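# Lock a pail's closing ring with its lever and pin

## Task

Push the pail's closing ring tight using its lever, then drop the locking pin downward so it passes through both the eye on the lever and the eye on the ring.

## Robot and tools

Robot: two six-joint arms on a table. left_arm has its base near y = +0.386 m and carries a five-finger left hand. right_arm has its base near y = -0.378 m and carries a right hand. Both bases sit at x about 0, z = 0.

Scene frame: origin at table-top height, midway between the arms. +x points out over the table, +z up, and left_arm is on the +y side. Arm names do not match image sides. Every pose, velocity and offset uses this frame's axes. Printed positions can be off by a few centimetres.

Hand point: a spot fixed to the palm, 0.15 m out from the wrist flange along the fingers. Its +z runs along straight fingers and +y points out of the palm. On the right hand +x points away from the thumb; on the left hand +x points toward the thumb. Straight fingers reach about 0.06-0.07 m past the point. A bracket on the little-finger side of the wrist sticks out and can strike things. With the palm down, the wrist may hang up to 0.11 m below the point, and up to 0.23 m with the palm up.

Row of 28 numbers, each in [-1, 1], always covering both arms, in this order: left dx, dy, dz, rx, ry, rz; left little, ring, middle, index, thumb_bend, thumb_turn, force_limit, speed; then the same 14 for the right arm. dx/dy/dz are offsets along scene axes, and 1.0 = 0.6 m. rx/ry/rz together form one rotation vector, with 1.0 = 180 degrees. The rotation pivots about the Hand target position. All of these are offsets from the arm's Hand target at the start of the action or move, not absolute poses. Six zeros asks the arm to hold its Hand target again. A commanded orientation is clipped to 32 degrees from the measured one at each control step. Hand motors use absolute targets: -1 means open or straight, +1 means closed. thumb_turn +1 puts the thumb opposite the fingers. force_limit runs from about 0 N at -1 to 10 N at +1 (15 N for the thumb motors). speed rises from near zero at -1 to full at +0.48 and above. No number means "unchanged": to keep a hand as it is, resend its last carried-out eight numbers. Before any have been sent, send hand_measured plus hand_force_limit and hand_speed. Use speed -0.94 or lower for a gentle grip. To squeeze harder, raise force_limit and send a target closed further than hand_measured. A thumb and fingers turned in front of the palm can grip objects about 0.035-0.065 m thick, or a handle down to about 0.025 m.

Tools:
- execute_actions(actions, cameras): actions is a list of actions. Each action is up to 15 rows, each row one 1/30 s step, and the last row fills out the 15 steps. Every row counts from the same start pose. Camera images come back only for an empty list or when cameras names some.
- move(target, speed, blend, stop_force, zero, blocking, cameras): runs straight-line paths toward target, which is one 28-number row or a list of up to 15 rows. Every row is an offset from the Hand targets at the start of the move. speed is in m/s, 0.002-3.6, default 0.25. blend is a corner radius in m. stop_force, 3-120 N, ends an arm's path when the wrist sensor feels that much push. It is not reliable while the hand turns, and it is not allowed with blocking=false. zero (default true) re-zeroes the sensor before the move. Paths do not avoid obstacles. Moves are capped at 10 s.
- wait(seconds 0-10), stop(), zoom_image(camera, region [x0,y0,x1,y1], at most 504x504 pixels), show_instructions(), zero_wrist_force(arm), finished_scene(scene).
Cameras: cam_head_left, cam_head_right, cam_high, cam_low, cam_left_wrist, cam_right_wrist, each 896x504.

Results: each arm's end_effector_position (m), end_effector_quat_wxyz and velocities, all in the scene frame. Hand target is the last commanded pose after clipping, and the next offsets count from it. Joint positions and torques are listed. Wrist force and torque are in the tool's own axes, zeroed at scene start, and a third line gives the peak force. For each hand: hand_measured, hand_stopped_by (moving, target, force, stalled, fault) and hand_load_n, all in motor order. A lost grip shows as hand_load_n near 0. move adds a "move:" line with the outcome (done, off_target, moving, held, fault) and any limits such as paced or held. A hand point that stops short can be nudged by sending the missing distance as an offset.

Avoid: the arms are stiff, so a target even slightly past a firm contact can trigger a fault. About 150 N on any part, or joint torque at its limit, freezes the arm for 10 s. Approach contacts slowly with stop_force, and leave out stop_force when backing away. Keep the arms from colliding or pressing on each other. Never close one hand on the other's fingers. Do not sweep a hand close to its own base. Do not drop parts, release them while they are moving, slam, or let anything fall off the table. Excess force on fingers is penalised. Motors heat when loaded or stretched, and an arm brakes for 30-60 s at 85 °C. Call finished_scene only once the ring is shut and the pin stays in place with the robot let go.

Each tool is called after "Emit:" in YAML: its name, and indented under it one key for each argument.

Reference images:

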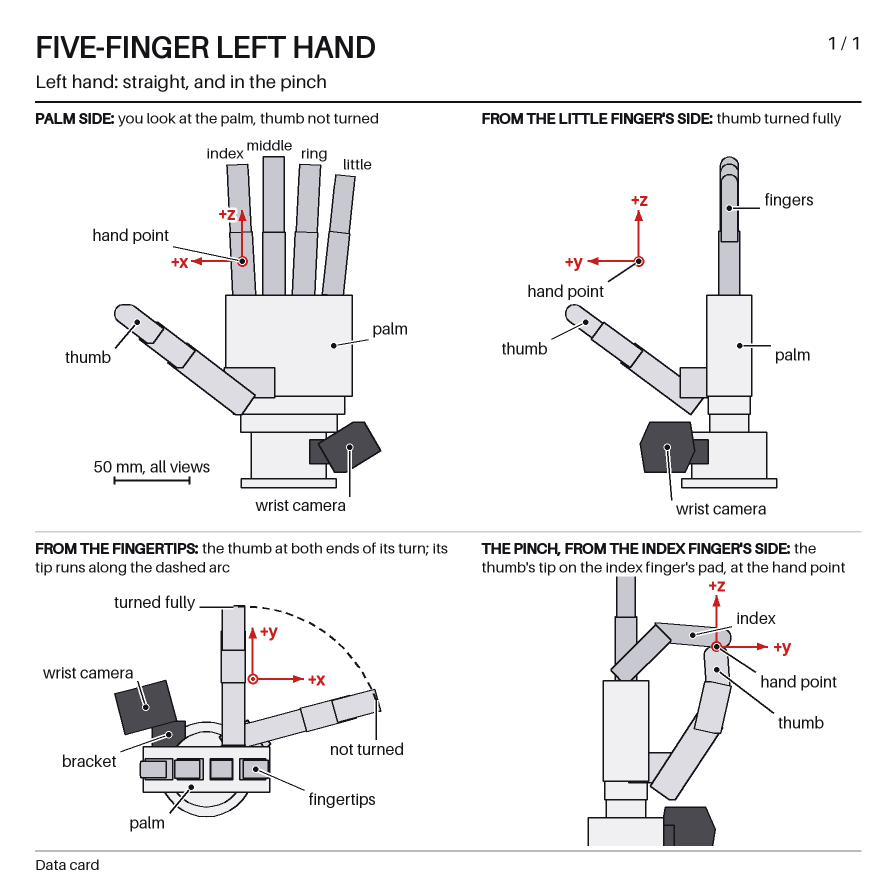

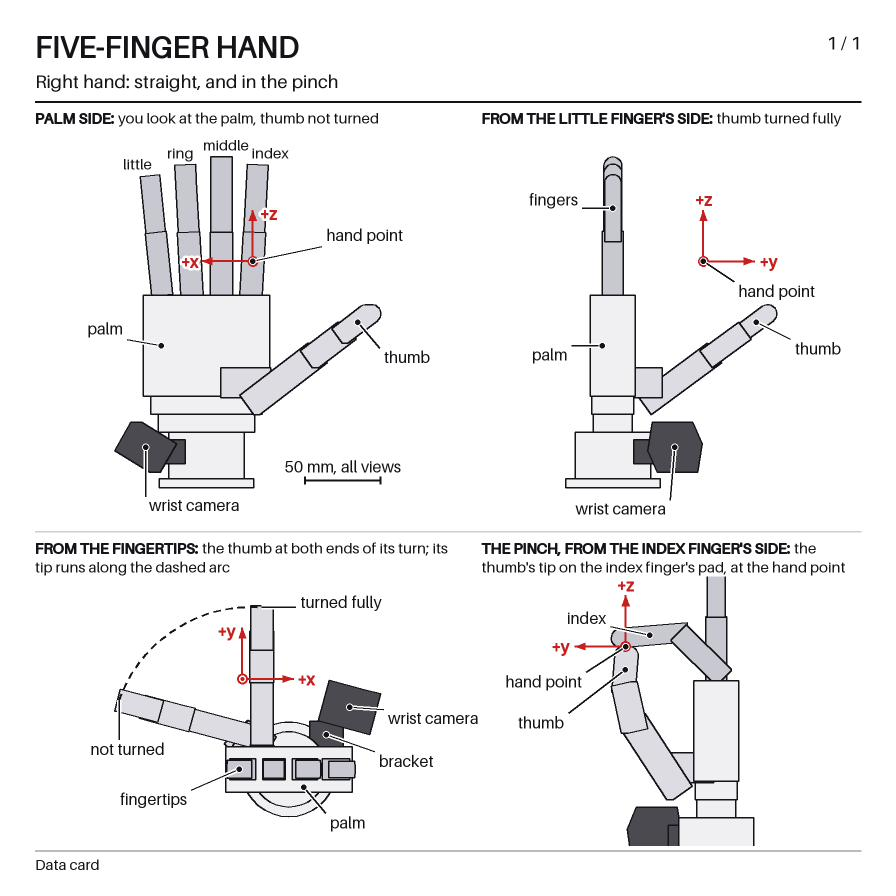

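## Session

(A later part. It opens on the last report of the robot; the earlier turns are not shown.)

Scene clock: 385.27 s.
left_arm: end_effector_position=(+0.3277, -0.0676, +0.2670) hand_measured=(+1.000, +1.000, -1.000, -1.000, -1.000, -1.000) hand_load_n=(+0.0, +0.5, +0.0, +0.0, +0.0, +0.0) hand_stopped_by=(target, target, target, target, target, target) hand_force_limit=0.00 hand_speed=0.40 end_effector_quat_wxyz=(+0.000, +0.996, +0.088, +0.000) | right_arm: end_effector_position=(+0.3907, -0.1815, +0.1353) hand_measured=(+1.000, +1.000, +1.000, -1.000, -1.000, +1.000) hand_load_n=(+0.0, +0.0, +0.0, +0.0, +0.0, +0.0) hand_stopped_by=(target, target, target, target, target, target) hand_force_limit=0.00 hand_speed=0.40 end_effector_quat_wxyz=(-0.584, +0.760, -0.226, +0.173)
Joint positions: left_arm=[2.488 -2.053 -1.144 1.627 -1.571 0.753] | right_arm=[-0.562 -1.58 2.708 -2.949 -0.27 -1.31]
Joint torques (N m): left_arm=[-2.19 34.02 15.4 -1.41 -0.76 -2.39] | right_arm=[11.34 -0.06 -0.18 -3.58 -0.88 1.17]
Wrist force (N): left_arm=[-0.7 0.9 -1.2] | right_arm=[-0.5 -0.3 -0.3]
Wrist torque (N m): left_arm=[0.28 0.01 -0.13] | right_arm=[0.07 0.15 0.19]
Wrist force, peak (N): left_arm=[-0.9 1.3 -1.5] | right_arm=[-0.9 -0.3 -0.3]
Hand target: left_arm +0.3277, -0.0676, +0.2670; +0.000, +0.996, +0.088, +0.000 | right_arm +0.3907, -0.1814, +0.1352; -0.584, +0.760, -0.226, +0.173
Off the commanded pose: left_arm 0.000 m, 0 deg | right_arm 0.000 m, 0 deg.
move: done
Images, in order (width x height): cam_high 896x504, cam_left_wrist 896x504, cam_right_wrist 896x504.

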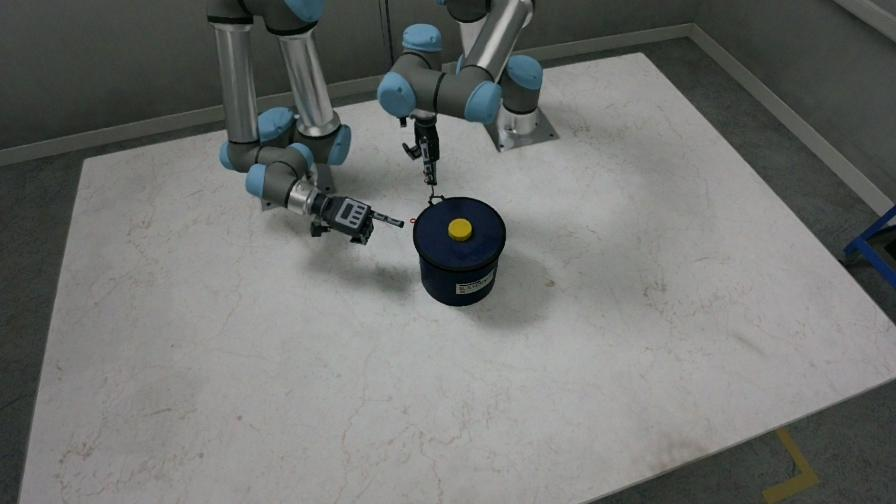

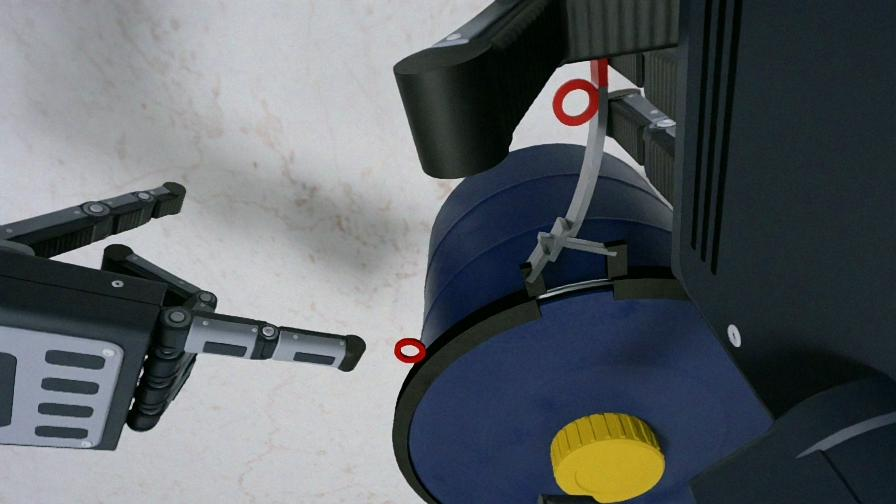

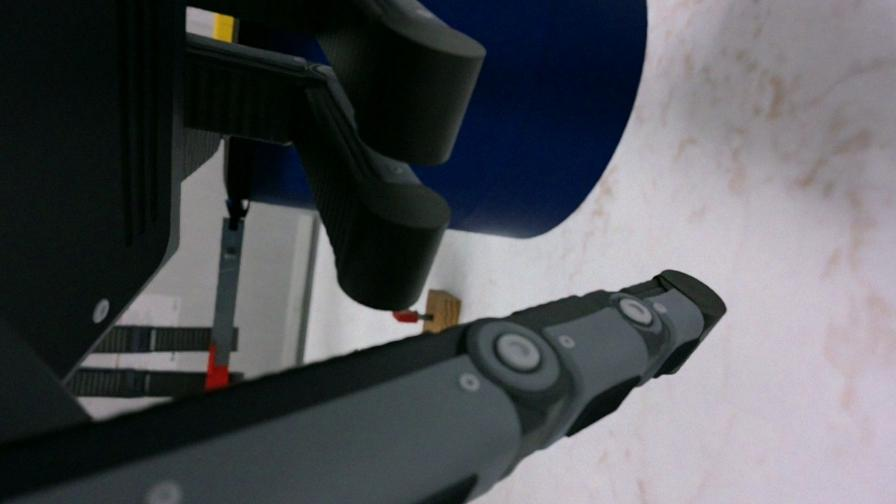

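Emit:
move:
  target:
    - [0,0,0,0,0,0,1,1,-1,-1,-1,-1,0,0.4,0.01,0.003,0,0,0,0,1,1,1,-1,-1,1,0,0.4]
    - [0,0,0,0,0,0,1,1,-1,-1,-1,-1,0,0.4,0.022,0.0343,0,0,0,0,1,1,1,-1,-1,1,0,0.4]
  speed: 0.03
  stop_force: 3
  cameras: ["cam_left_wrist","cam_high"]

Emit:
zoom_image:
  camera: "cam_high"
  region: [390, 195, 430, 235]

Emit:
zoom_image:
  camera: "cam_left_wrist"
  region: [360, 300, 460, 400]

Scene clock: 408.20 s.
left_arm: end_effector_position=(+0.3277, -0.0676, +0.2670) hand_measured=(+1.000, +1.000, -1.000, -1.000, -1.000, -1.000) hand_load_n=(+0.0, +0.0, +0.0, +0.0, +0.0, +0.0) hand_stopped_by=(target, target, target, target, target, target) hand_force_limit=0.00 hand_speed=0.40 end_effector_quat_wxyz=(+0.000, +0.996, +0.088, +0.000) | right_arm: end_effector_position=(+0.4039, -0.1608, +0.1352) hand_measured=(+1.000, +1.000, +1.000, -1.000, -1.000, +1.000) hand_load_n=(+0.0, +0.0, +0.0, +0.0, -0.5, +0.0) hand_stopped_by=(target, target, target, target, target, target) hand_force_limit=0.00 hand_speed=0.40 end_effector_quat_wxyz=(-0.584, +0.760, -0.226, +0.173)
Joint positions: left_arm=[2.488 -2.053 -1.144 1.627 -1.571 0.753] | right_arm=[-0.47 -1.398 2.667 -3.378 -0.306 -1.011]
Joint torques (N m): left_arm=[0.54 36.37 13.94 -1.34 -0.63 -2.23] | right_arm=[11.4 -4.95 2.97 -3.66 -0.88 1.22]
Wrist force (N): left_arm=[-0.7 0.8 -1.2] | right_arm=[-0.5 -0.4 0.1]
Wrist torque (N m): left_arm=[0.26 0.01 -0.12] | right_arm=[0.05 0.11 0.15]
Wrist force, peak (N): left_arm=[-1.1 1.2 -1.4] | right_arm=[-0.7 -0.4 -0.2]
Hand target: left_arm +0.3277, -0.0676, +0.2670; +0.000, +0.996, +0.088, +0.000 | right_arm +0.4039, -0.1608, +0.1352; -0.584, +0.760, -0.226, +0.173
Off the commanded pose: left_arm 0.000 m, 0 deg | right_arm 0.000 m, 0 deg.
move: done
Images, in order (width x height): cam_high 896x504, cam_left_wrist 896x504.

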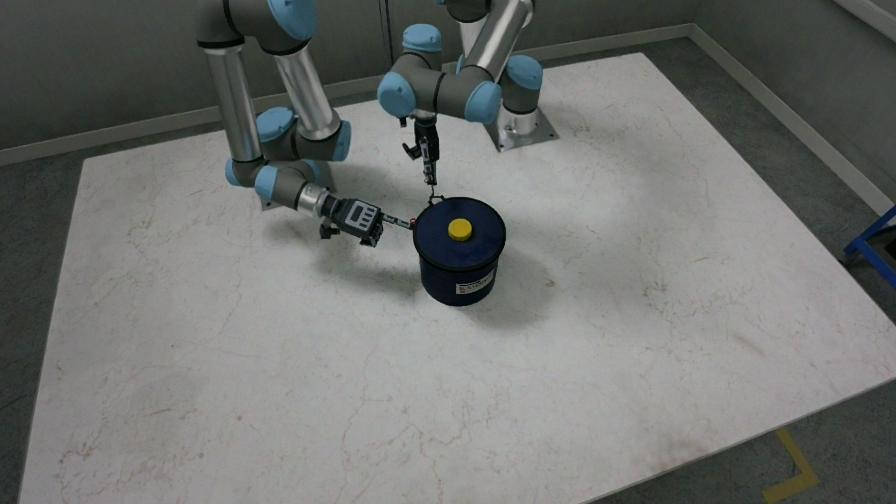

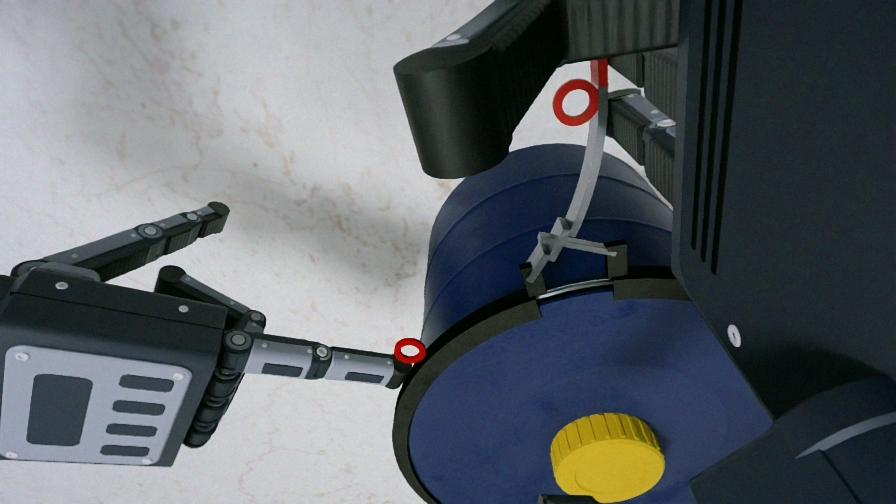

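Scaled by 12.600.

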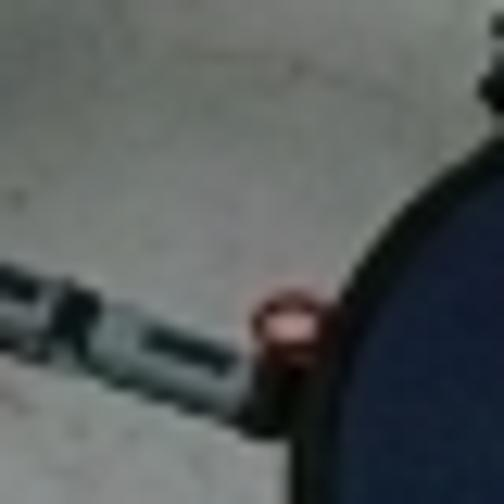

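Scaled by 5.040.

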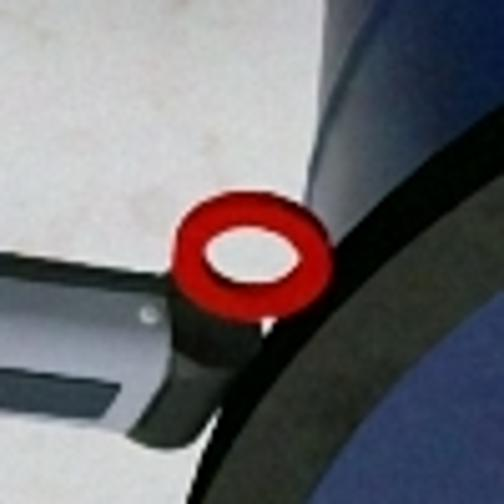

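Emit:
move:
  target:
    - [0,0,0,0,0,0,1,1,-1,-1,-1,-1,0,0.4,0.005,-0.0045,0,0,0,0,1,1,1,-1,-1,1,0,0.4]
    - [0,0,0,0,0,0,1,1,-1,-1,-1,-1,0,0.4,0.005,-0.0045,0.01,0,0,0,1,1,1,-1,-1,1,0,0.4]
  speed: 0.03
  stop_force: 3
  cameras: ["cam_left_wrist","cam_high"]

Emit:
zoom_image:
  camera: "cam_high"
  region: [390, 195, 430, 235]

Emit:
zoom_image:
  camera: "cam_left_wrist"
  region: [360, 300, 460, 400]

Scene clock: 426.83 s.
left_arm: end_effector_position=(+0.3277, -0.0676, +0.2670) hand_measured=(+1.000, +1.000, -1.000, -1.000, -1.000, -1.000) hand_load_n=(+0.0, +0.0, +0.5, +0.0, +0.0, +0.0) hand_stopped_by=(target, target, target, target, target, target) hand_force_limit=0.00 hand_speed=0.40 end_effector_quat_wxyz=(+0.000, +0.996, +0.088, +0.000) | right_arm: end_effector_position=(+0.4069, -0.1635, +0.1412) hand_measured=(+1.000, +1.000, +1.000, -1.000, -1.000, +1.000) hand_load_n=(+0.0, +0.0, +0.0, +0.0, +0.0, +0.0) hand_stopped_by=(target, target, target, target, target, target) hand_force_limit=0.00 hand_speed=0.40 end_effector_quat_wxyz=(-0.584, +0.760, -0.226, +0.173)
Joint positions: left_arm=[2.488 -2.053 -1.144 1.627 -1.571 0.753] | right_arm=[-0.475 -1.428 2.656 -3.325 -0.303 -1.023]
Joint torques (N m): left_arm=[2.73 39.97 15.08 -1.29 -0.74 -2.23] | right_arm=[-13.95 -30.26 -23.38 -0.81 3.26 -1.21]
Wrist force (N): left_arm=[-0.5 0.9 -1.0] | right_arm=[-0.4 -0.1 0.1]
Wrist torque (N m): left_arm=[0.26 -0.02 -0.11] | right_arm=[0.11 0.09 0.25]
Wrist force, peak (N): left_arm=[-1.0 1.2 -1.5] | right_arm=[-0.7 -0.3 0.3]
Hand target: left_arm +0.3277, -0.0676, +0.2670; +0.000, +0.996, +0.088, +0.000 | right_arm +0.4069, -0.1635, +0.1412; -0.584, +0.760, -0.226, +0.173
Off the commanded pose: left_arm 0.000 m, 0 deg | right_arm 0.000 m, 0 deg.
move: done
Images, in order (width x height): cam_high 896x504, cam_left_wrist 896x504.

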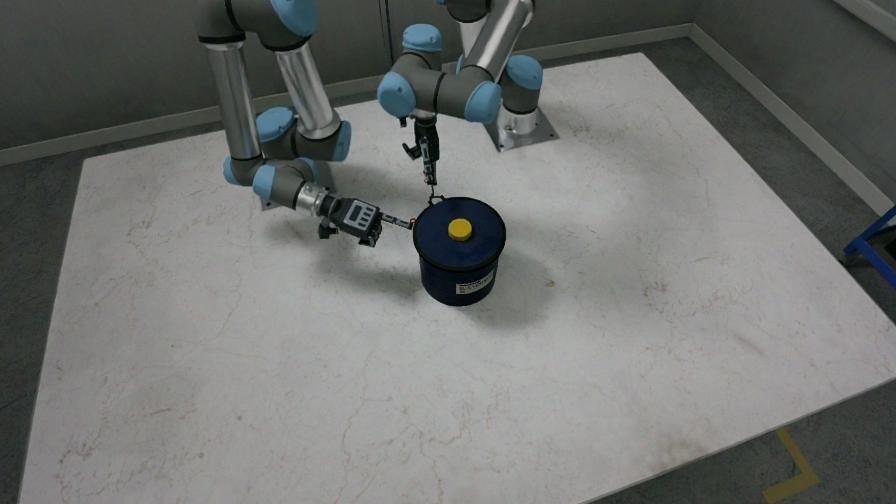

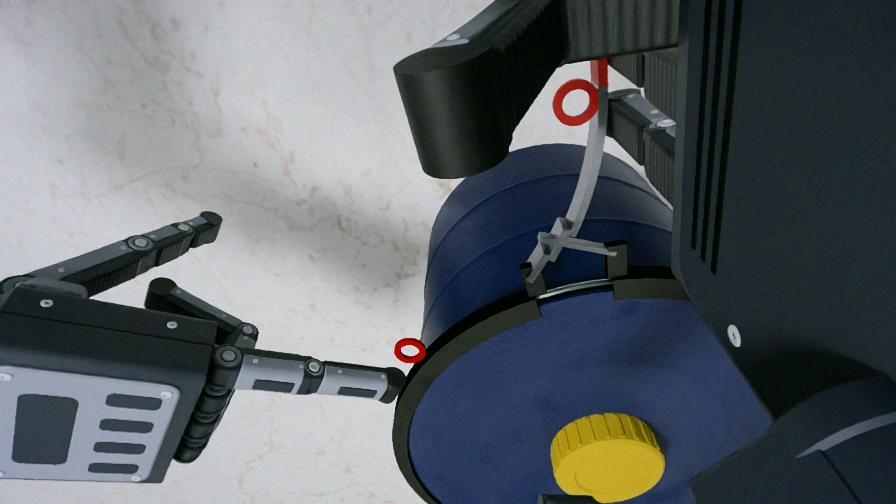

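Scaled by 12.600.

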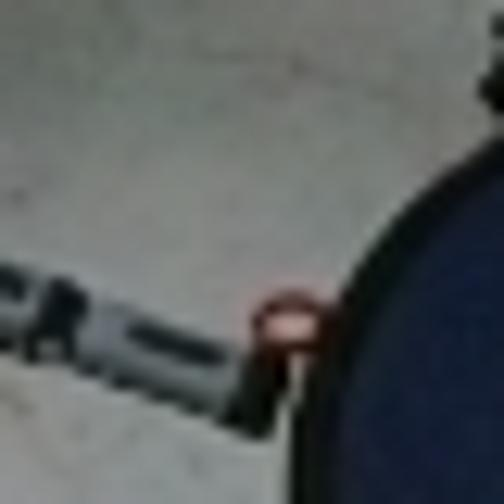

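Scaled by 5.040.

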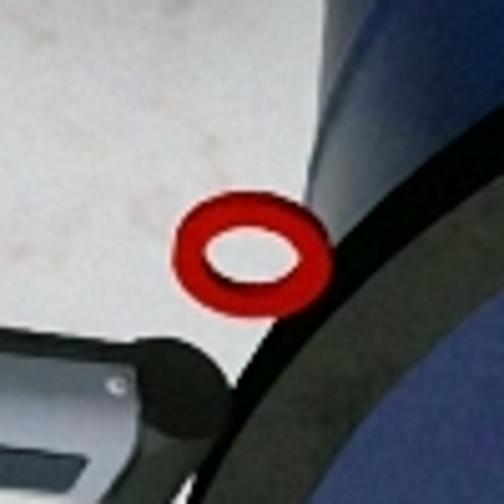

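Emit:
move:
  target:
    - [0,0,0,0,0,0,1,1,-1,-1,-1,-1,0,0.4,0,0,0.005,0,0,0,1,1,1,-1,-1,1,0,0.4]
    - [0,0,0,0,0,0,1,1,-1,-1,-1,-1,0,0.4,0.0035,0.0055,0.005,0,0,0,1,1,1,-1,-1,1,0,0.4]
  speed: 0.02
  stop_force: 3
  cameras: ["cam_left_wrist","cam_high"]

Emit:
zoom_image:
  camera: "cam_high"
  region: [390, 195, 430, 235]

Emit:
zoom_image:
  camera: "cam_left_wrist"
  region: [360, 300, 460, 400]

Scene clock: 440.70 s.
left_arm: end_effector_position=(+0.3277, -0.0676, +0.2670) hand_measured=(+1.000, +1.000, -1.000, -1.000, -1.000, -1.000) hand_load_n=(+0.0, +0.0, +0.0, +0.0, +0.0, +0.0) hand_stopped_by=(target, target, target, target, target, target) hand_force_limit=0.00 hand_speed=0.40 end_effector_quat_wxyz=(+0.000, +0.996, +0.088, +0.000) | right_arm: end_effector_position=(+0.4090, -0.1602, +0.1442) hand_measured=(+1.000, +1.000, +1.000, -1.000, -1.000, +1.000) hand_load_n=(+0.0, +0.0, +0.0, +0.0, +0.0, +0.0) hand_stopped_by=(target, target, target, target, target, target) hand_force_limit=0.00 hand_speed=0.40 end_effector_quat_wxyz=(-0.584, +0.760, -0.226, +0.173)
Joint positions: left_arm=[2.488 -2.053 -1.144 1.627 -1.571 0.753] | right_arm=[-0.461 -1.42 2.645 -3.36 -0.31 -0.984]
Joint torques (N m): left_arm=[3.69 43.37 14.44 -1.13 -0.47 -2.09] | right_arm=[12.49 -4.73 -22.94 -3.49 -0.93 1.24]
Wrist force (N): left_arm=[-0.5 1.1 -1.7] | right_arm=[0.7 -0.6 -2.9]
Wrist torque (N m): left_arm=[0.37 -0.02 -0.12] | right_arm=[0.28 0.10 0.23]
Wrist force, peak (N): left_arm=[-0.4 1.2 -1.8] | right_arm=[0.6 -0.6 -3.1]
Hand target: left_arm +0.3277, -0.0676, +0.2670; +0.000, +0.996, +0.088, +0.000 | right_arm +0.4090, -0.1602, +0.1442; -0.584, +0.760, -0.226, +0.173
Off the commanded pose: left_arm 0.000 m, 0 deg | right_arm 0.000 m, 0 deg.
move: done
Images, in order (width x height): cam_high 896x504, cam_left_wrist 896x504.

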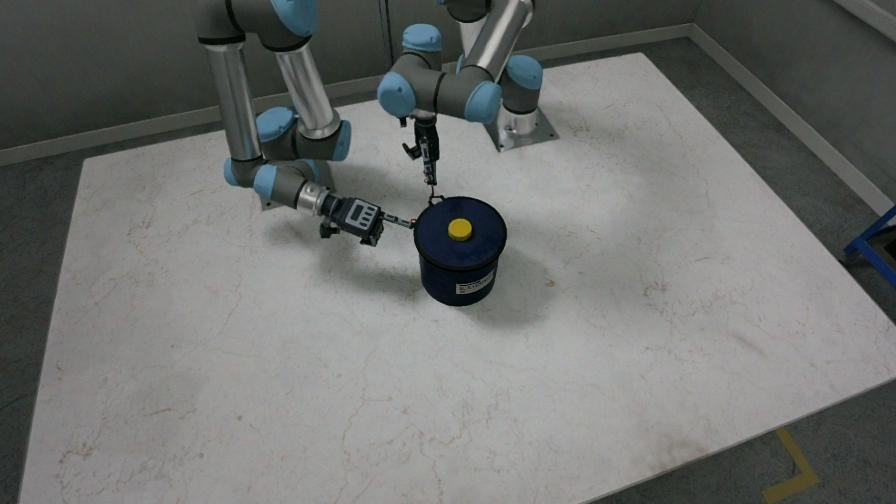

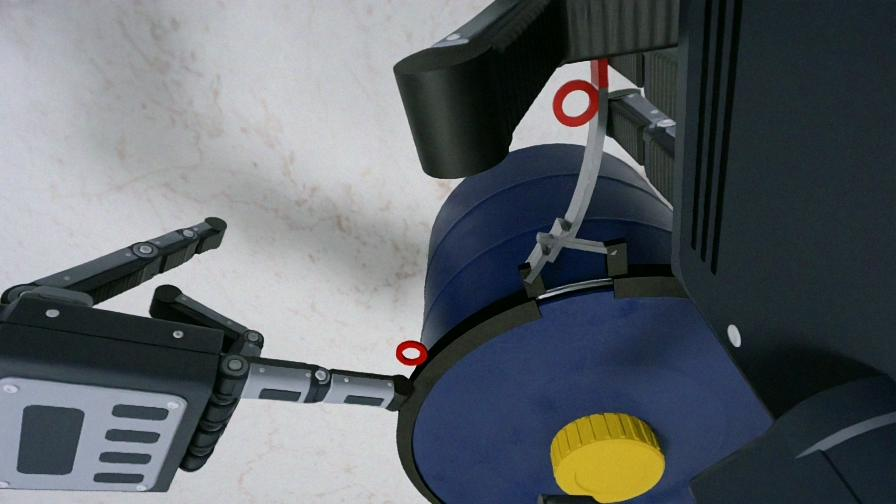

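Scaled by 12.600.

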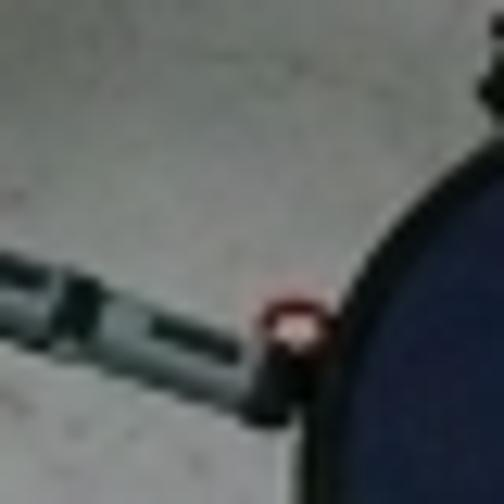

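Scaled by 5.040.

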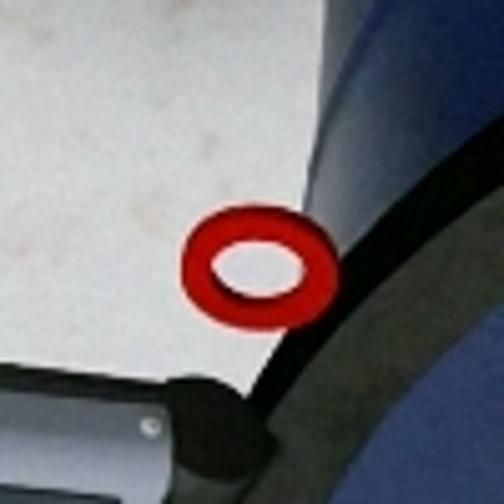

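Emit:
move:
  target:
    - [0.0133,-0.03,0,0,0,0,1,1,-1,-1,-1,-1,0,0.4,0,0,0,0,0,0,1,1,1,-1,-1,1,0,0.4]
  speed: 0.03
  stop_force: 14
  cameras: ["cam_left_wrist","cam_high"]

Emit:
zoom_image:
  camera: "cam_high"
  region: [390, 170, 460, 240]

Scene clock: 457.53 s.
left_arm: end_effector_position=(+0.3357, -0.0856, +0.2670) hand_measured=(+1.000, +1.000, -1.000, -1.000, -1.000, -1.000) hand_load_n=(+0.0, +0.0, +0.0, +0.0, +0.0, +0.0) hand_stopped_by=(target, target, target, target, target, target) hand_force_limit=0.00 hand_speed=0.40 end_effector_quat_wxyz=(+0.000, +0.996, +0.088, +0.000) | right_arm: end_effector_position=(+0.4090, -0.1602, +0.1442) hand_measured=(+1.000, +1.000, +1.000, -1.000, -1.000, +1.000) hand_load_n=(+0.0, +0.0, +0.0, +0.0, +0.0, +0.0) hand_stopped_by=(target, target, target, target, target, target) hand_force_limit=0.00 hand_speed=0.40 end_effector_quat_wxyz=(-0.584, +0.760, -0.226, +0.173)
Joint positions: left_arm=[2.469 -2.105 -1.065 1.599 -1.571 0.734] | right_arm=[-0.461 -1.42 2.645 -3.36 -0.31 -0.984]
Joint torques (N m): left_arm=[-6.19 27.44 28.7 -2.67 -1.23 -2.68] | right_arm=[7.51 -5.76 -21.64 -3.55 -0.83 1.23]
Wrist force (N): left_arm=[-2.1 -0.9 -0.9] | right_arm=[0.8 -0.8 -2.4]
Wrist torque (N m): left_arm=[0.28 -0.06 -0.18] | right_arm=[0.22 0.16 0.23]
Wrist force, peak (N): left_arm=[-2.4 -1.2 -1.3] | right_arm=[0.7 -0.4 -3.3]
Hand target: left_arm +0.3357, -0.0856, +0.2670; +0.000, +0.996, +0.088, +0.000 | right_arm +0.4090, -0.1602, +0.1442; -0.584, +0.760, -0.226, +0.173
Off the commanded pose: left_arm 0.000 m, 0 deg | right_arm 0.000 m, 0 deg.
move: done
Images, in order (width x height): cam_high 896x504, cam_left_wrist 896x504.

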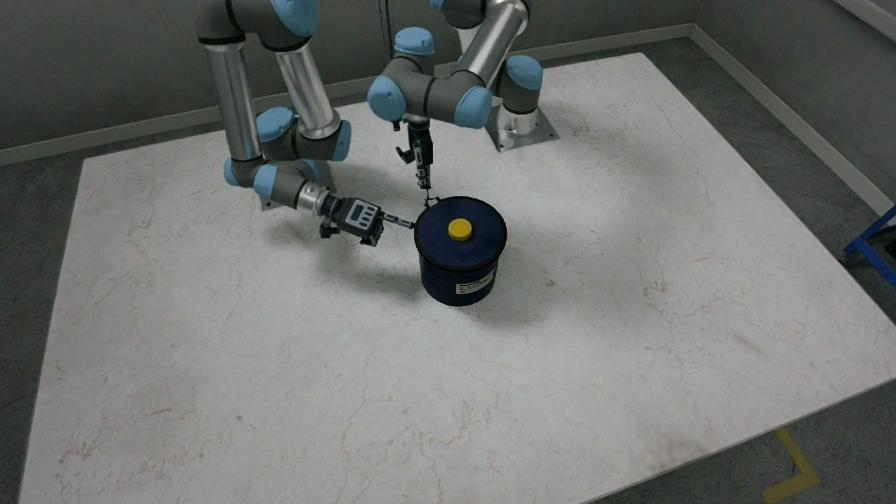

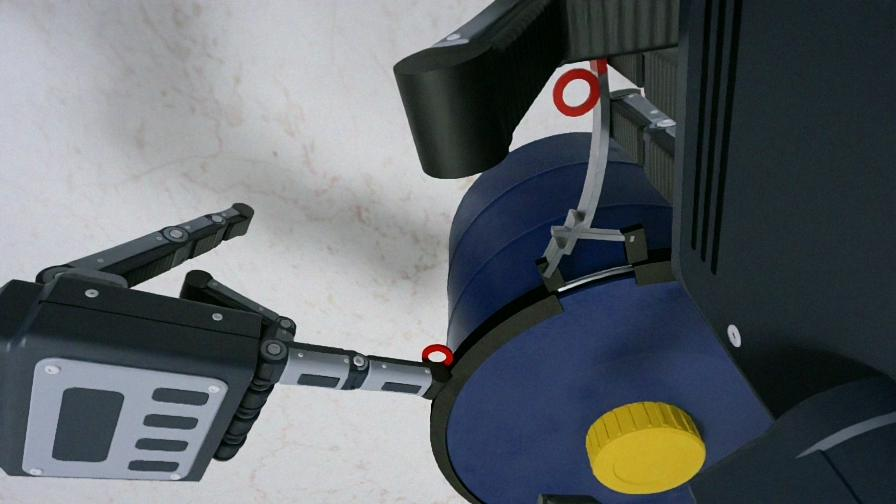

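Scaled by 7.200.

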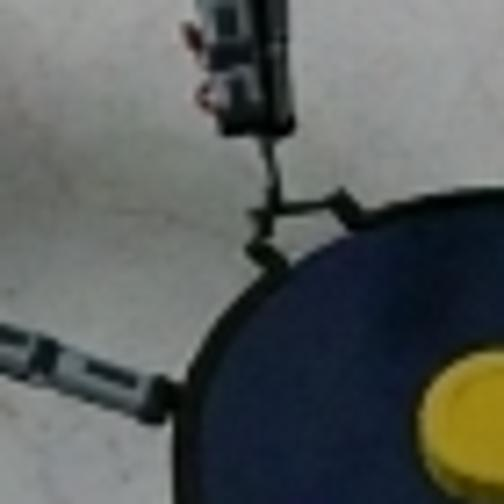

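Emit:
zoom_image:
  camera: "cam_left_wrist"
  region: [380, 300, 480, 400]

Scaled by 5.040.

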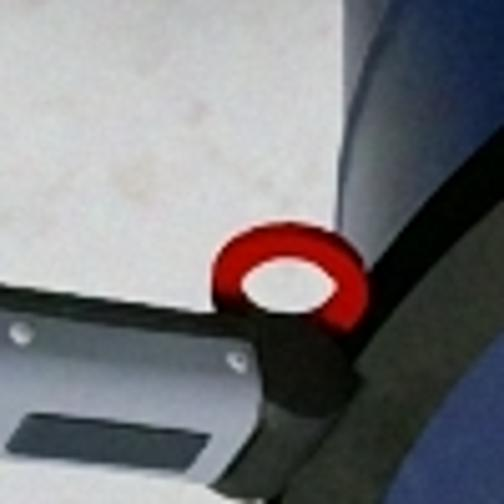

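Emit:
move:
  target:
    - [0,0,0,0,0,0,1,1,-1,-1,-1,-1,0,0.4,0.008,-0.0085,0,0,0,0,1,1,1,-1,-1,1,0,0.4]
    - [0,0,0,0,0,0,1,1,-1,-1,-1,-1,0,0.4,0.008,-0.0085,-0.0075,0,0,0,1,1,1,-1,-1,1,0,0.4]
    - [0,0,0,0,0,0,1,1,-1,-1,-1,-1,0,0.4,0.006,-0.002,-0.0075,0,0,0,1,1,1,-1,-1,1,0,0.4]
  speed: 0.02
  stop_force: 5
  cameras: ["cam_left_wrist","cam_high"]

Emit:
zoom_image:
  camera: "cam_high"
  region: [390, 195, 430, 235]

Emit:
zoom_image:
  camera: "cam_left_wrist"
  region: [380, 300, 480, 400]

Scene clock: 478.50 s.
left_arm: end_effector_position=(+0.3357, -0.0856, +0.2670) hand_measured=(+1.000, +1.000, -1.000, -1.000, -1.000, -1.000) hand_load_n=(+0.0, +0.5, +0.0, +0.0, +0.0, +0.0) hand_stopped_by=(target, target, target, target, target, target) hand_force_limit=0.00 hand_speed=0.40 end_effector_quat_wxyz=(+0.000, +0.996, +0.088, +0.000) | right_arm: end_effector_position=(+0.4137, -0.1651, +0.1423) hand_measured=(+1.000, +1.000, +1.000, -1.000, -1.000, +1.000) hand_load_n=(+0.0, +0.0, +0.0, +1.0, +0.0, +0.0) hand_stopped_by=(target, target, target, target, target, target) hand_force_limit=0.00 hand_speed=0.40 end_effector_quat_wxyz=(-0.584, +0.760, -0.226, +0.173)
Joint positions: left_arm=[2.469 -2.105 -1.065 1.599 -1.571 0.734] | right_arm=[-0.47 -1.414 2.636 -3.332 -0.306 -1.01]
Joint torques (N m): left_arm=[-7.24 27.12 22.43 -2.82 -1.17 -2.68] | right_arm=[11.18 -29.49 -10.79 -0.25 -2.01 0.69]
Wrist force (N): left_arm=[-0.7 1.1 -1.0] | right_arm=[-0.3 -5.3 -1.6]
Wrist torque (N m): left_arm=[0.25 0.01 -0.12] | right_arm=[0.51 0.04 0.28]
Wrist force, peak (N): left_arm=[-2.3 -1.5 -1.2] | right_arm=[-0.9 -10.0 -3.1]
Hand target: left_arm +0.3357, -0.0856, +0.2670; +0.000, +0.996, +0.088, +0.000 | right_arm +0.4137, -0.1651, +0.1423; -0.584, +0.760, -0.226, +0.173 (not the last commanded pose)
Off the commanded pose: left_arm 0.000 m, 0 deg | right_arm 0.005 m, 0 deg.
move: contact (right_arm); path passed 1 of 3 targets
Images, in order (width x height): cam_high 896x504, cam_left_wrist 896x504.

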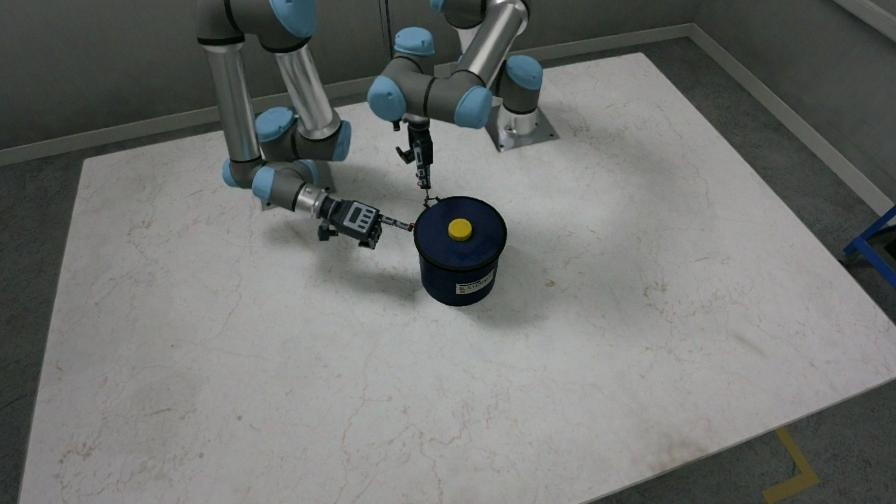

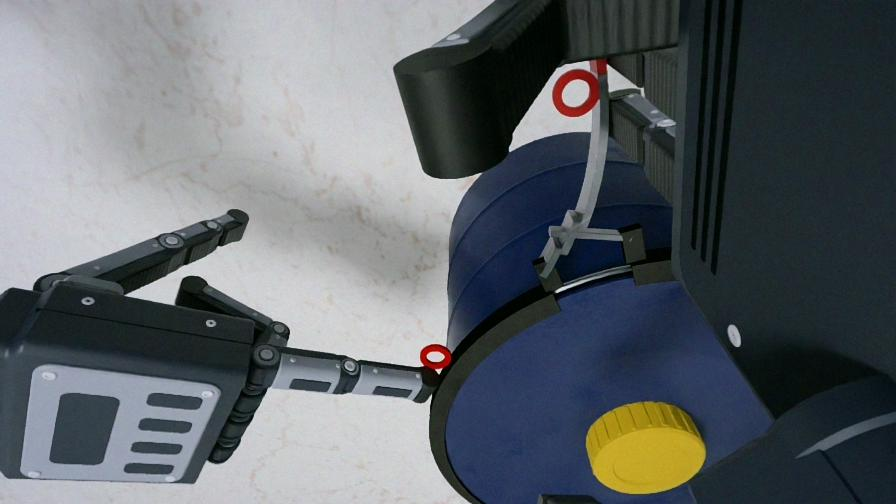

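Scaled by 12.600.

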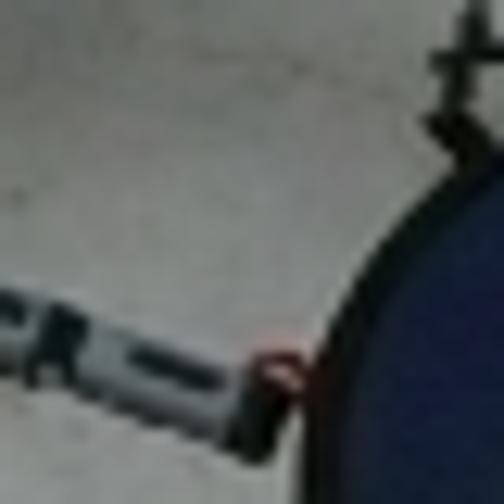

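Scaled by 5.040.

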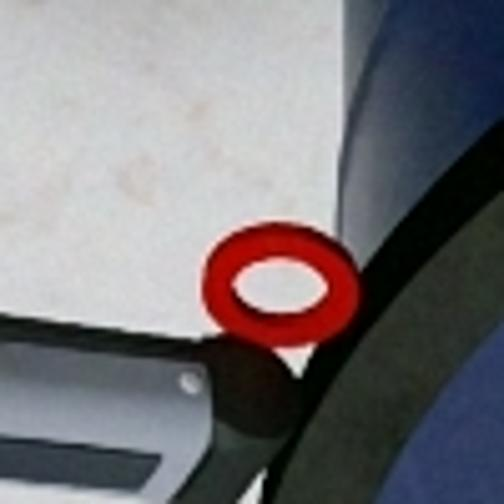

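Emit:
move:
  target:
    - [0,0,0,0,0,0,1,1,-1,-1,-1,-1,0,0.4,-0.0045,-0.0085,0,0,0,0,1,1,1,-1,-1,1,0,0.4]
    - [0,0,0,0,0,0,1,1,-1,-1,-1,-1,0,0.4,-0.0045,-0.0085,-0.0055,0,0,0,1,1,1,-1,-1,1,0,0.4]
  speed: 0.03
  cameras: ["cam_left_wrist","cam_high"]

Emit:
zoom_image:
  camera: "cam_high"
  region: [390, 195, 430, 235]

Emit:
zoom_image:
  camera: "cam_left_wrist"
  region: [380, 300, 480, 400]

Scene clock: 494.53 s.
left_arm: end_effector_position=(+0.3357, -0.0856, +0.2670) hand_measured=(+1.000, +1.000, -1.000, -1.000, -1.000, -1.000) hand_load_n=(+0.0, +0.0, +0.0, +0.0, +0.0, +0.0) hand_stopped_by=(target, target, target, target, target, target) hand_force_limit=0.00 hand_speed=0.40 end_effector_quat_wxyz=(+0.000, +0.996, +0.088, +0.000) | right_arm: end_effector_position=(+0.4110, -0.1702, +0.1391) hand_measured=(+1.000, +1.000, +1.000, -1.000, -1.000, +1.000) hand_load_n=(+0.0, +0.0, +0.0, +0.0, +0.0, +0.0) hand_stopped_by=(target, target, target, target, target, target) hand_force_limit=0.00 hand_speed=0.40 end_effector_quat_wxyz=(-0.584, +0.760, -0.226, +0.173)
Joint positions: left_arm=[2.469 -2.105 -1.065 1.599 -1.571 0.734] | right_arm=[-0.491 -1.432 2.649 -3.27 -0.296 -1.07]
Joint torques (N m): left_arm=[-7.04 28.86 15.57 -2.89 -1.31 -2.69] | right_arm=[-13.03 -4.73 2.8 -3.82 3.38 -1.26]
Wrist force (N): left_arm=[-0.9 0.8 -1.0] | right_arm=[0.9 -0.7 -0.4]
Wrist torque (N m): left_arm=[0.25 0.00 -0.13] | right_arm=[0.17 0.25 0.35]
Wrist force, peak (N): left_arm=[-1.2 1.3 -1.0] | right_arm=[-0.4 -5.7 -1.5]
Hand target: left_arm +0.3357, -0.0856, +0.2670; +0.000, +0.996, +0.088, +0.000 | right_arm +0.4110, -0.1702, +0.1390; -0.584, +0.760, -0.226, +0.173
Off the commanded pose: left_arm 0.000 m, 0 deg | right_arm 0.000 m, 0 deg.
move: done
Images, in order (width x height): cam_high 896x504, cam_left_wrist 896x504.

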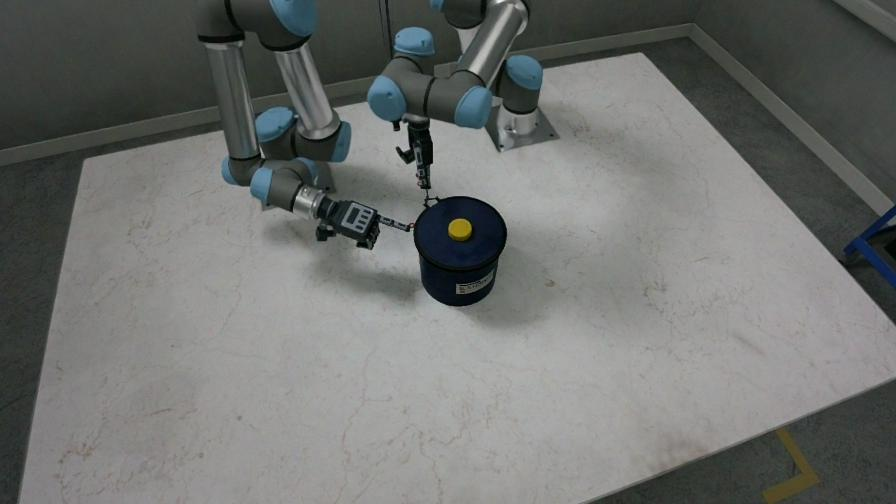

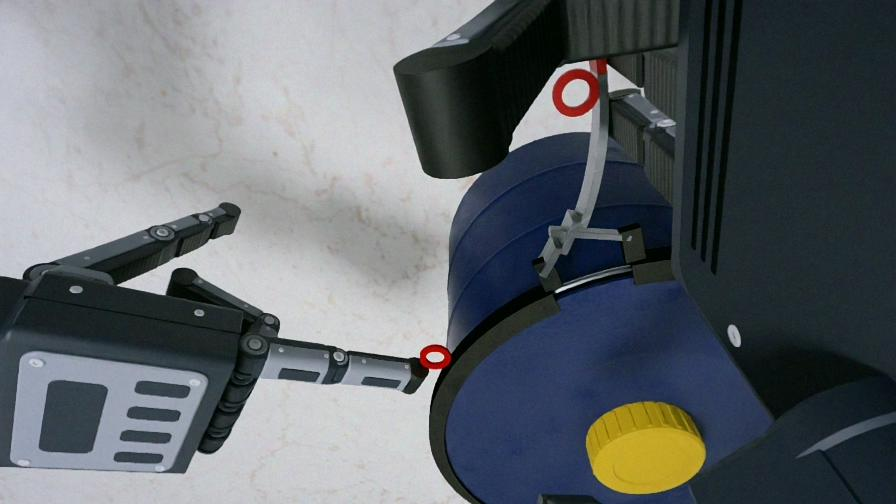

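Scaled by 12.600.

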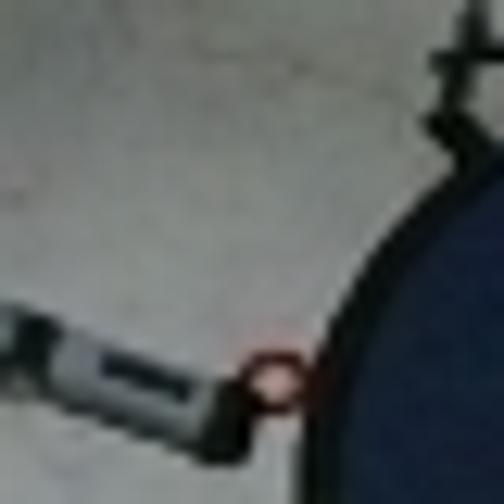

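Scaled by 5.040.

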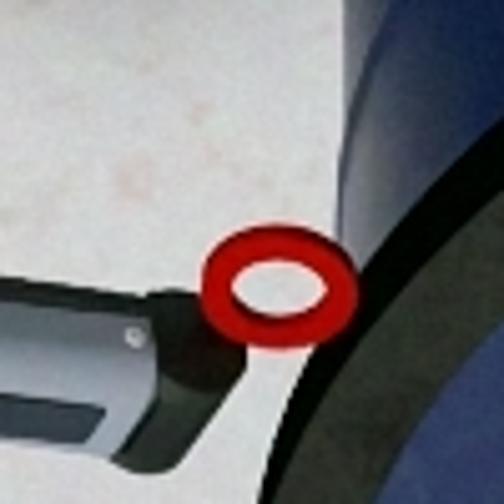

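Emit:
move:
  target:
    - [0,0,0,0,0,0,1,1,-1,-1,-1,-1,0,0.4,0.004,-0.0035,0,0,0,0,1,1,1,-1,-1,1,0,0.4]
    - [0,0,0,0,0,0,1,1,-1,-1,-1,-1,0,0.4,0.011,0.0075,0,0,0,0,1,1,1,-1,-1,1,0,0.4]
  speed: 0.02
  stop_force: 3
  cameras: ["cam_left_wrist","cam_high"]

Emit:
zoom_image:
  camera: "cam_high"
  region: [390, 195, 430, 235]

Emit:
zoom_image:
  camera: "cam_left_wrist"
  region: [380, 300, 480, 400]

Scene clock: 505.03 s.
left_arm: end_effector_position=(+0.3357, -0.0856, +0.2670) hand_measured=(+1.000, +1.000, -1.000, -1.000, -1.000, -1.000) hand_load_n=(+0.0, +0.5, +0.0, +0.0, +0.0, +0.0) hand_stopped_by=(target, target, target, target, target, target) hand_force_limit=0.00 hand_speed=0.40 end_effector_quat_wxyz=(+0.000, +0.996, +0.088, +0.000) | right_arm: end_effector_position=(+0.4176, -0.1657, +0.1390) hand_measured=(+1.000, +1.000, +1.000, -1.000, -1.000, +1.000) hand_load_n=(+0.0, +0.0, +0.0, +0.0, +0.0, +0.0) hand_stopped_by=(target, target, target, target, target, target) hand_force_limit=0.00 hand_speed=0.40 end_effector_quat_wxyz=(-0.584, +0.760, -0.226, +0.173)
Joint positions: left_arm=[2.469 -2.105 -1.065 1.599 -1.571 0.734] | right_arm=[-0.467 -1.388 2.626 -3.358 -0.307 -1]
Joint torques (N m): left_arm=[-6.43 29.2 15.96 -2.82 -1.09 -2.81] | right_arm=[11.38 -6.28 -23.26 -3.65 -1 1.26]
Wrist force (N): left_arm=[-0.9 1.0 -1.1] | right_arm=[-0.4 0.0 0.1]
Wrist torque (N m): left_arm=[0.25 0.05 -0.14] | right_arm=[0.10 0.09 0.16]
Wrist force, peak (N): left_arm=[-0.8 1.3 -1.3] | right_arm=[1.1 -1.0 -0.5]
Hand target: left_arm +0.3357, -0.0856, +0.2670; +0.000, +0.996, +0.088, +0.000 | right_arm +0.4176, -0.1657, +0.1390; -0.584, +0.760, -0.226, +0.173
Off the commanded pose: left_arm 0.000 m, 0 deg | right_arm 0.000 m, 0 deg.
move: done
Images, in order (width x height): cam_high 896x504, cam_left_wrist 896x504.

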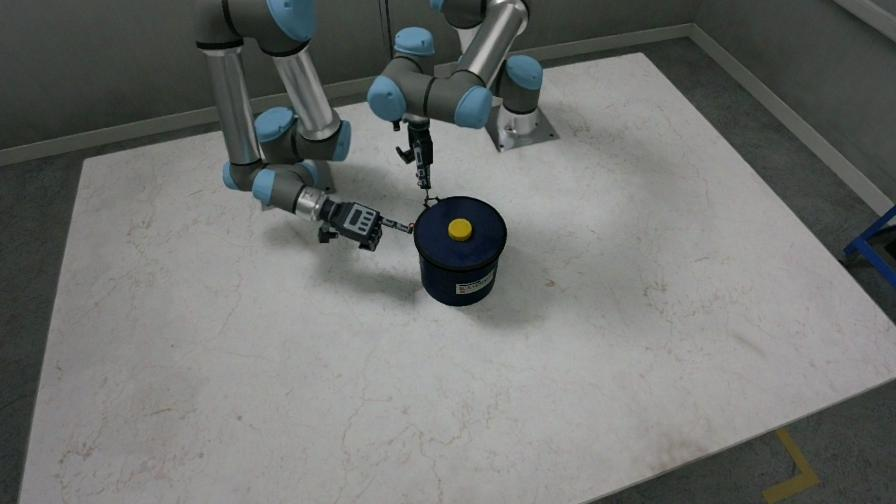

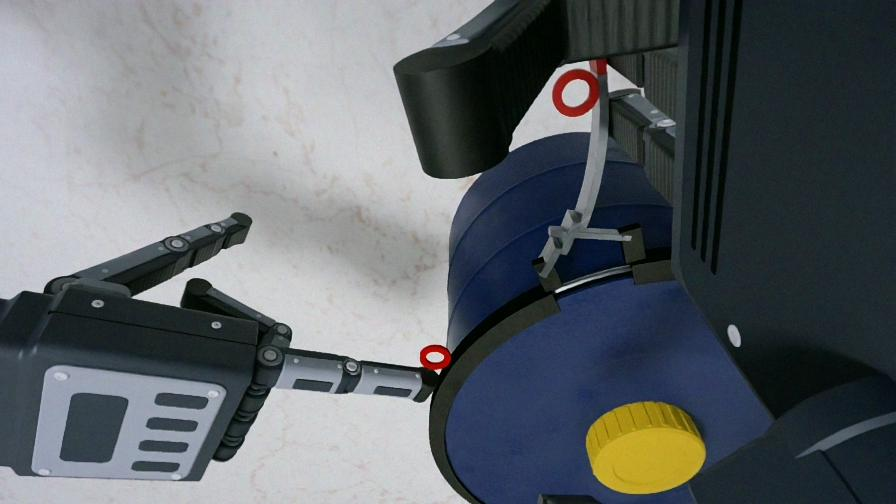

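Scaled by 12.600.

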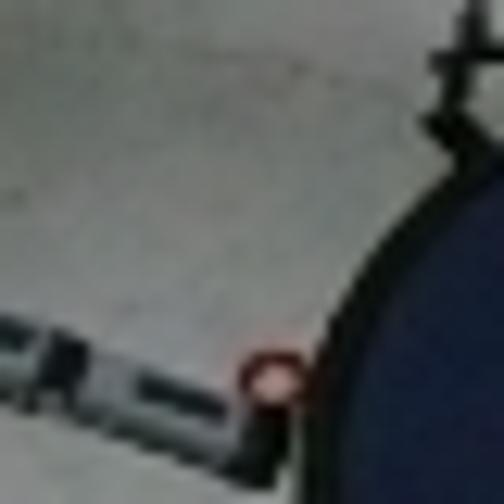

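Scaled by 5.040.

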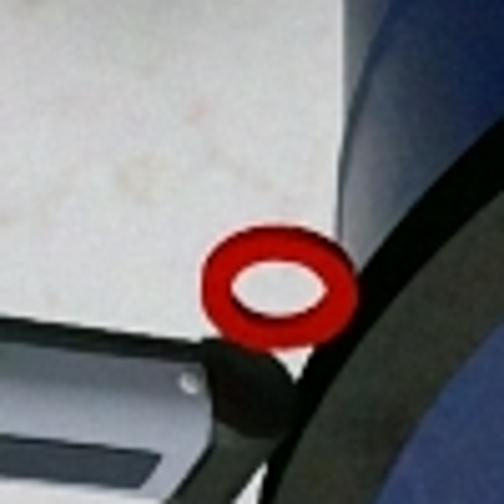

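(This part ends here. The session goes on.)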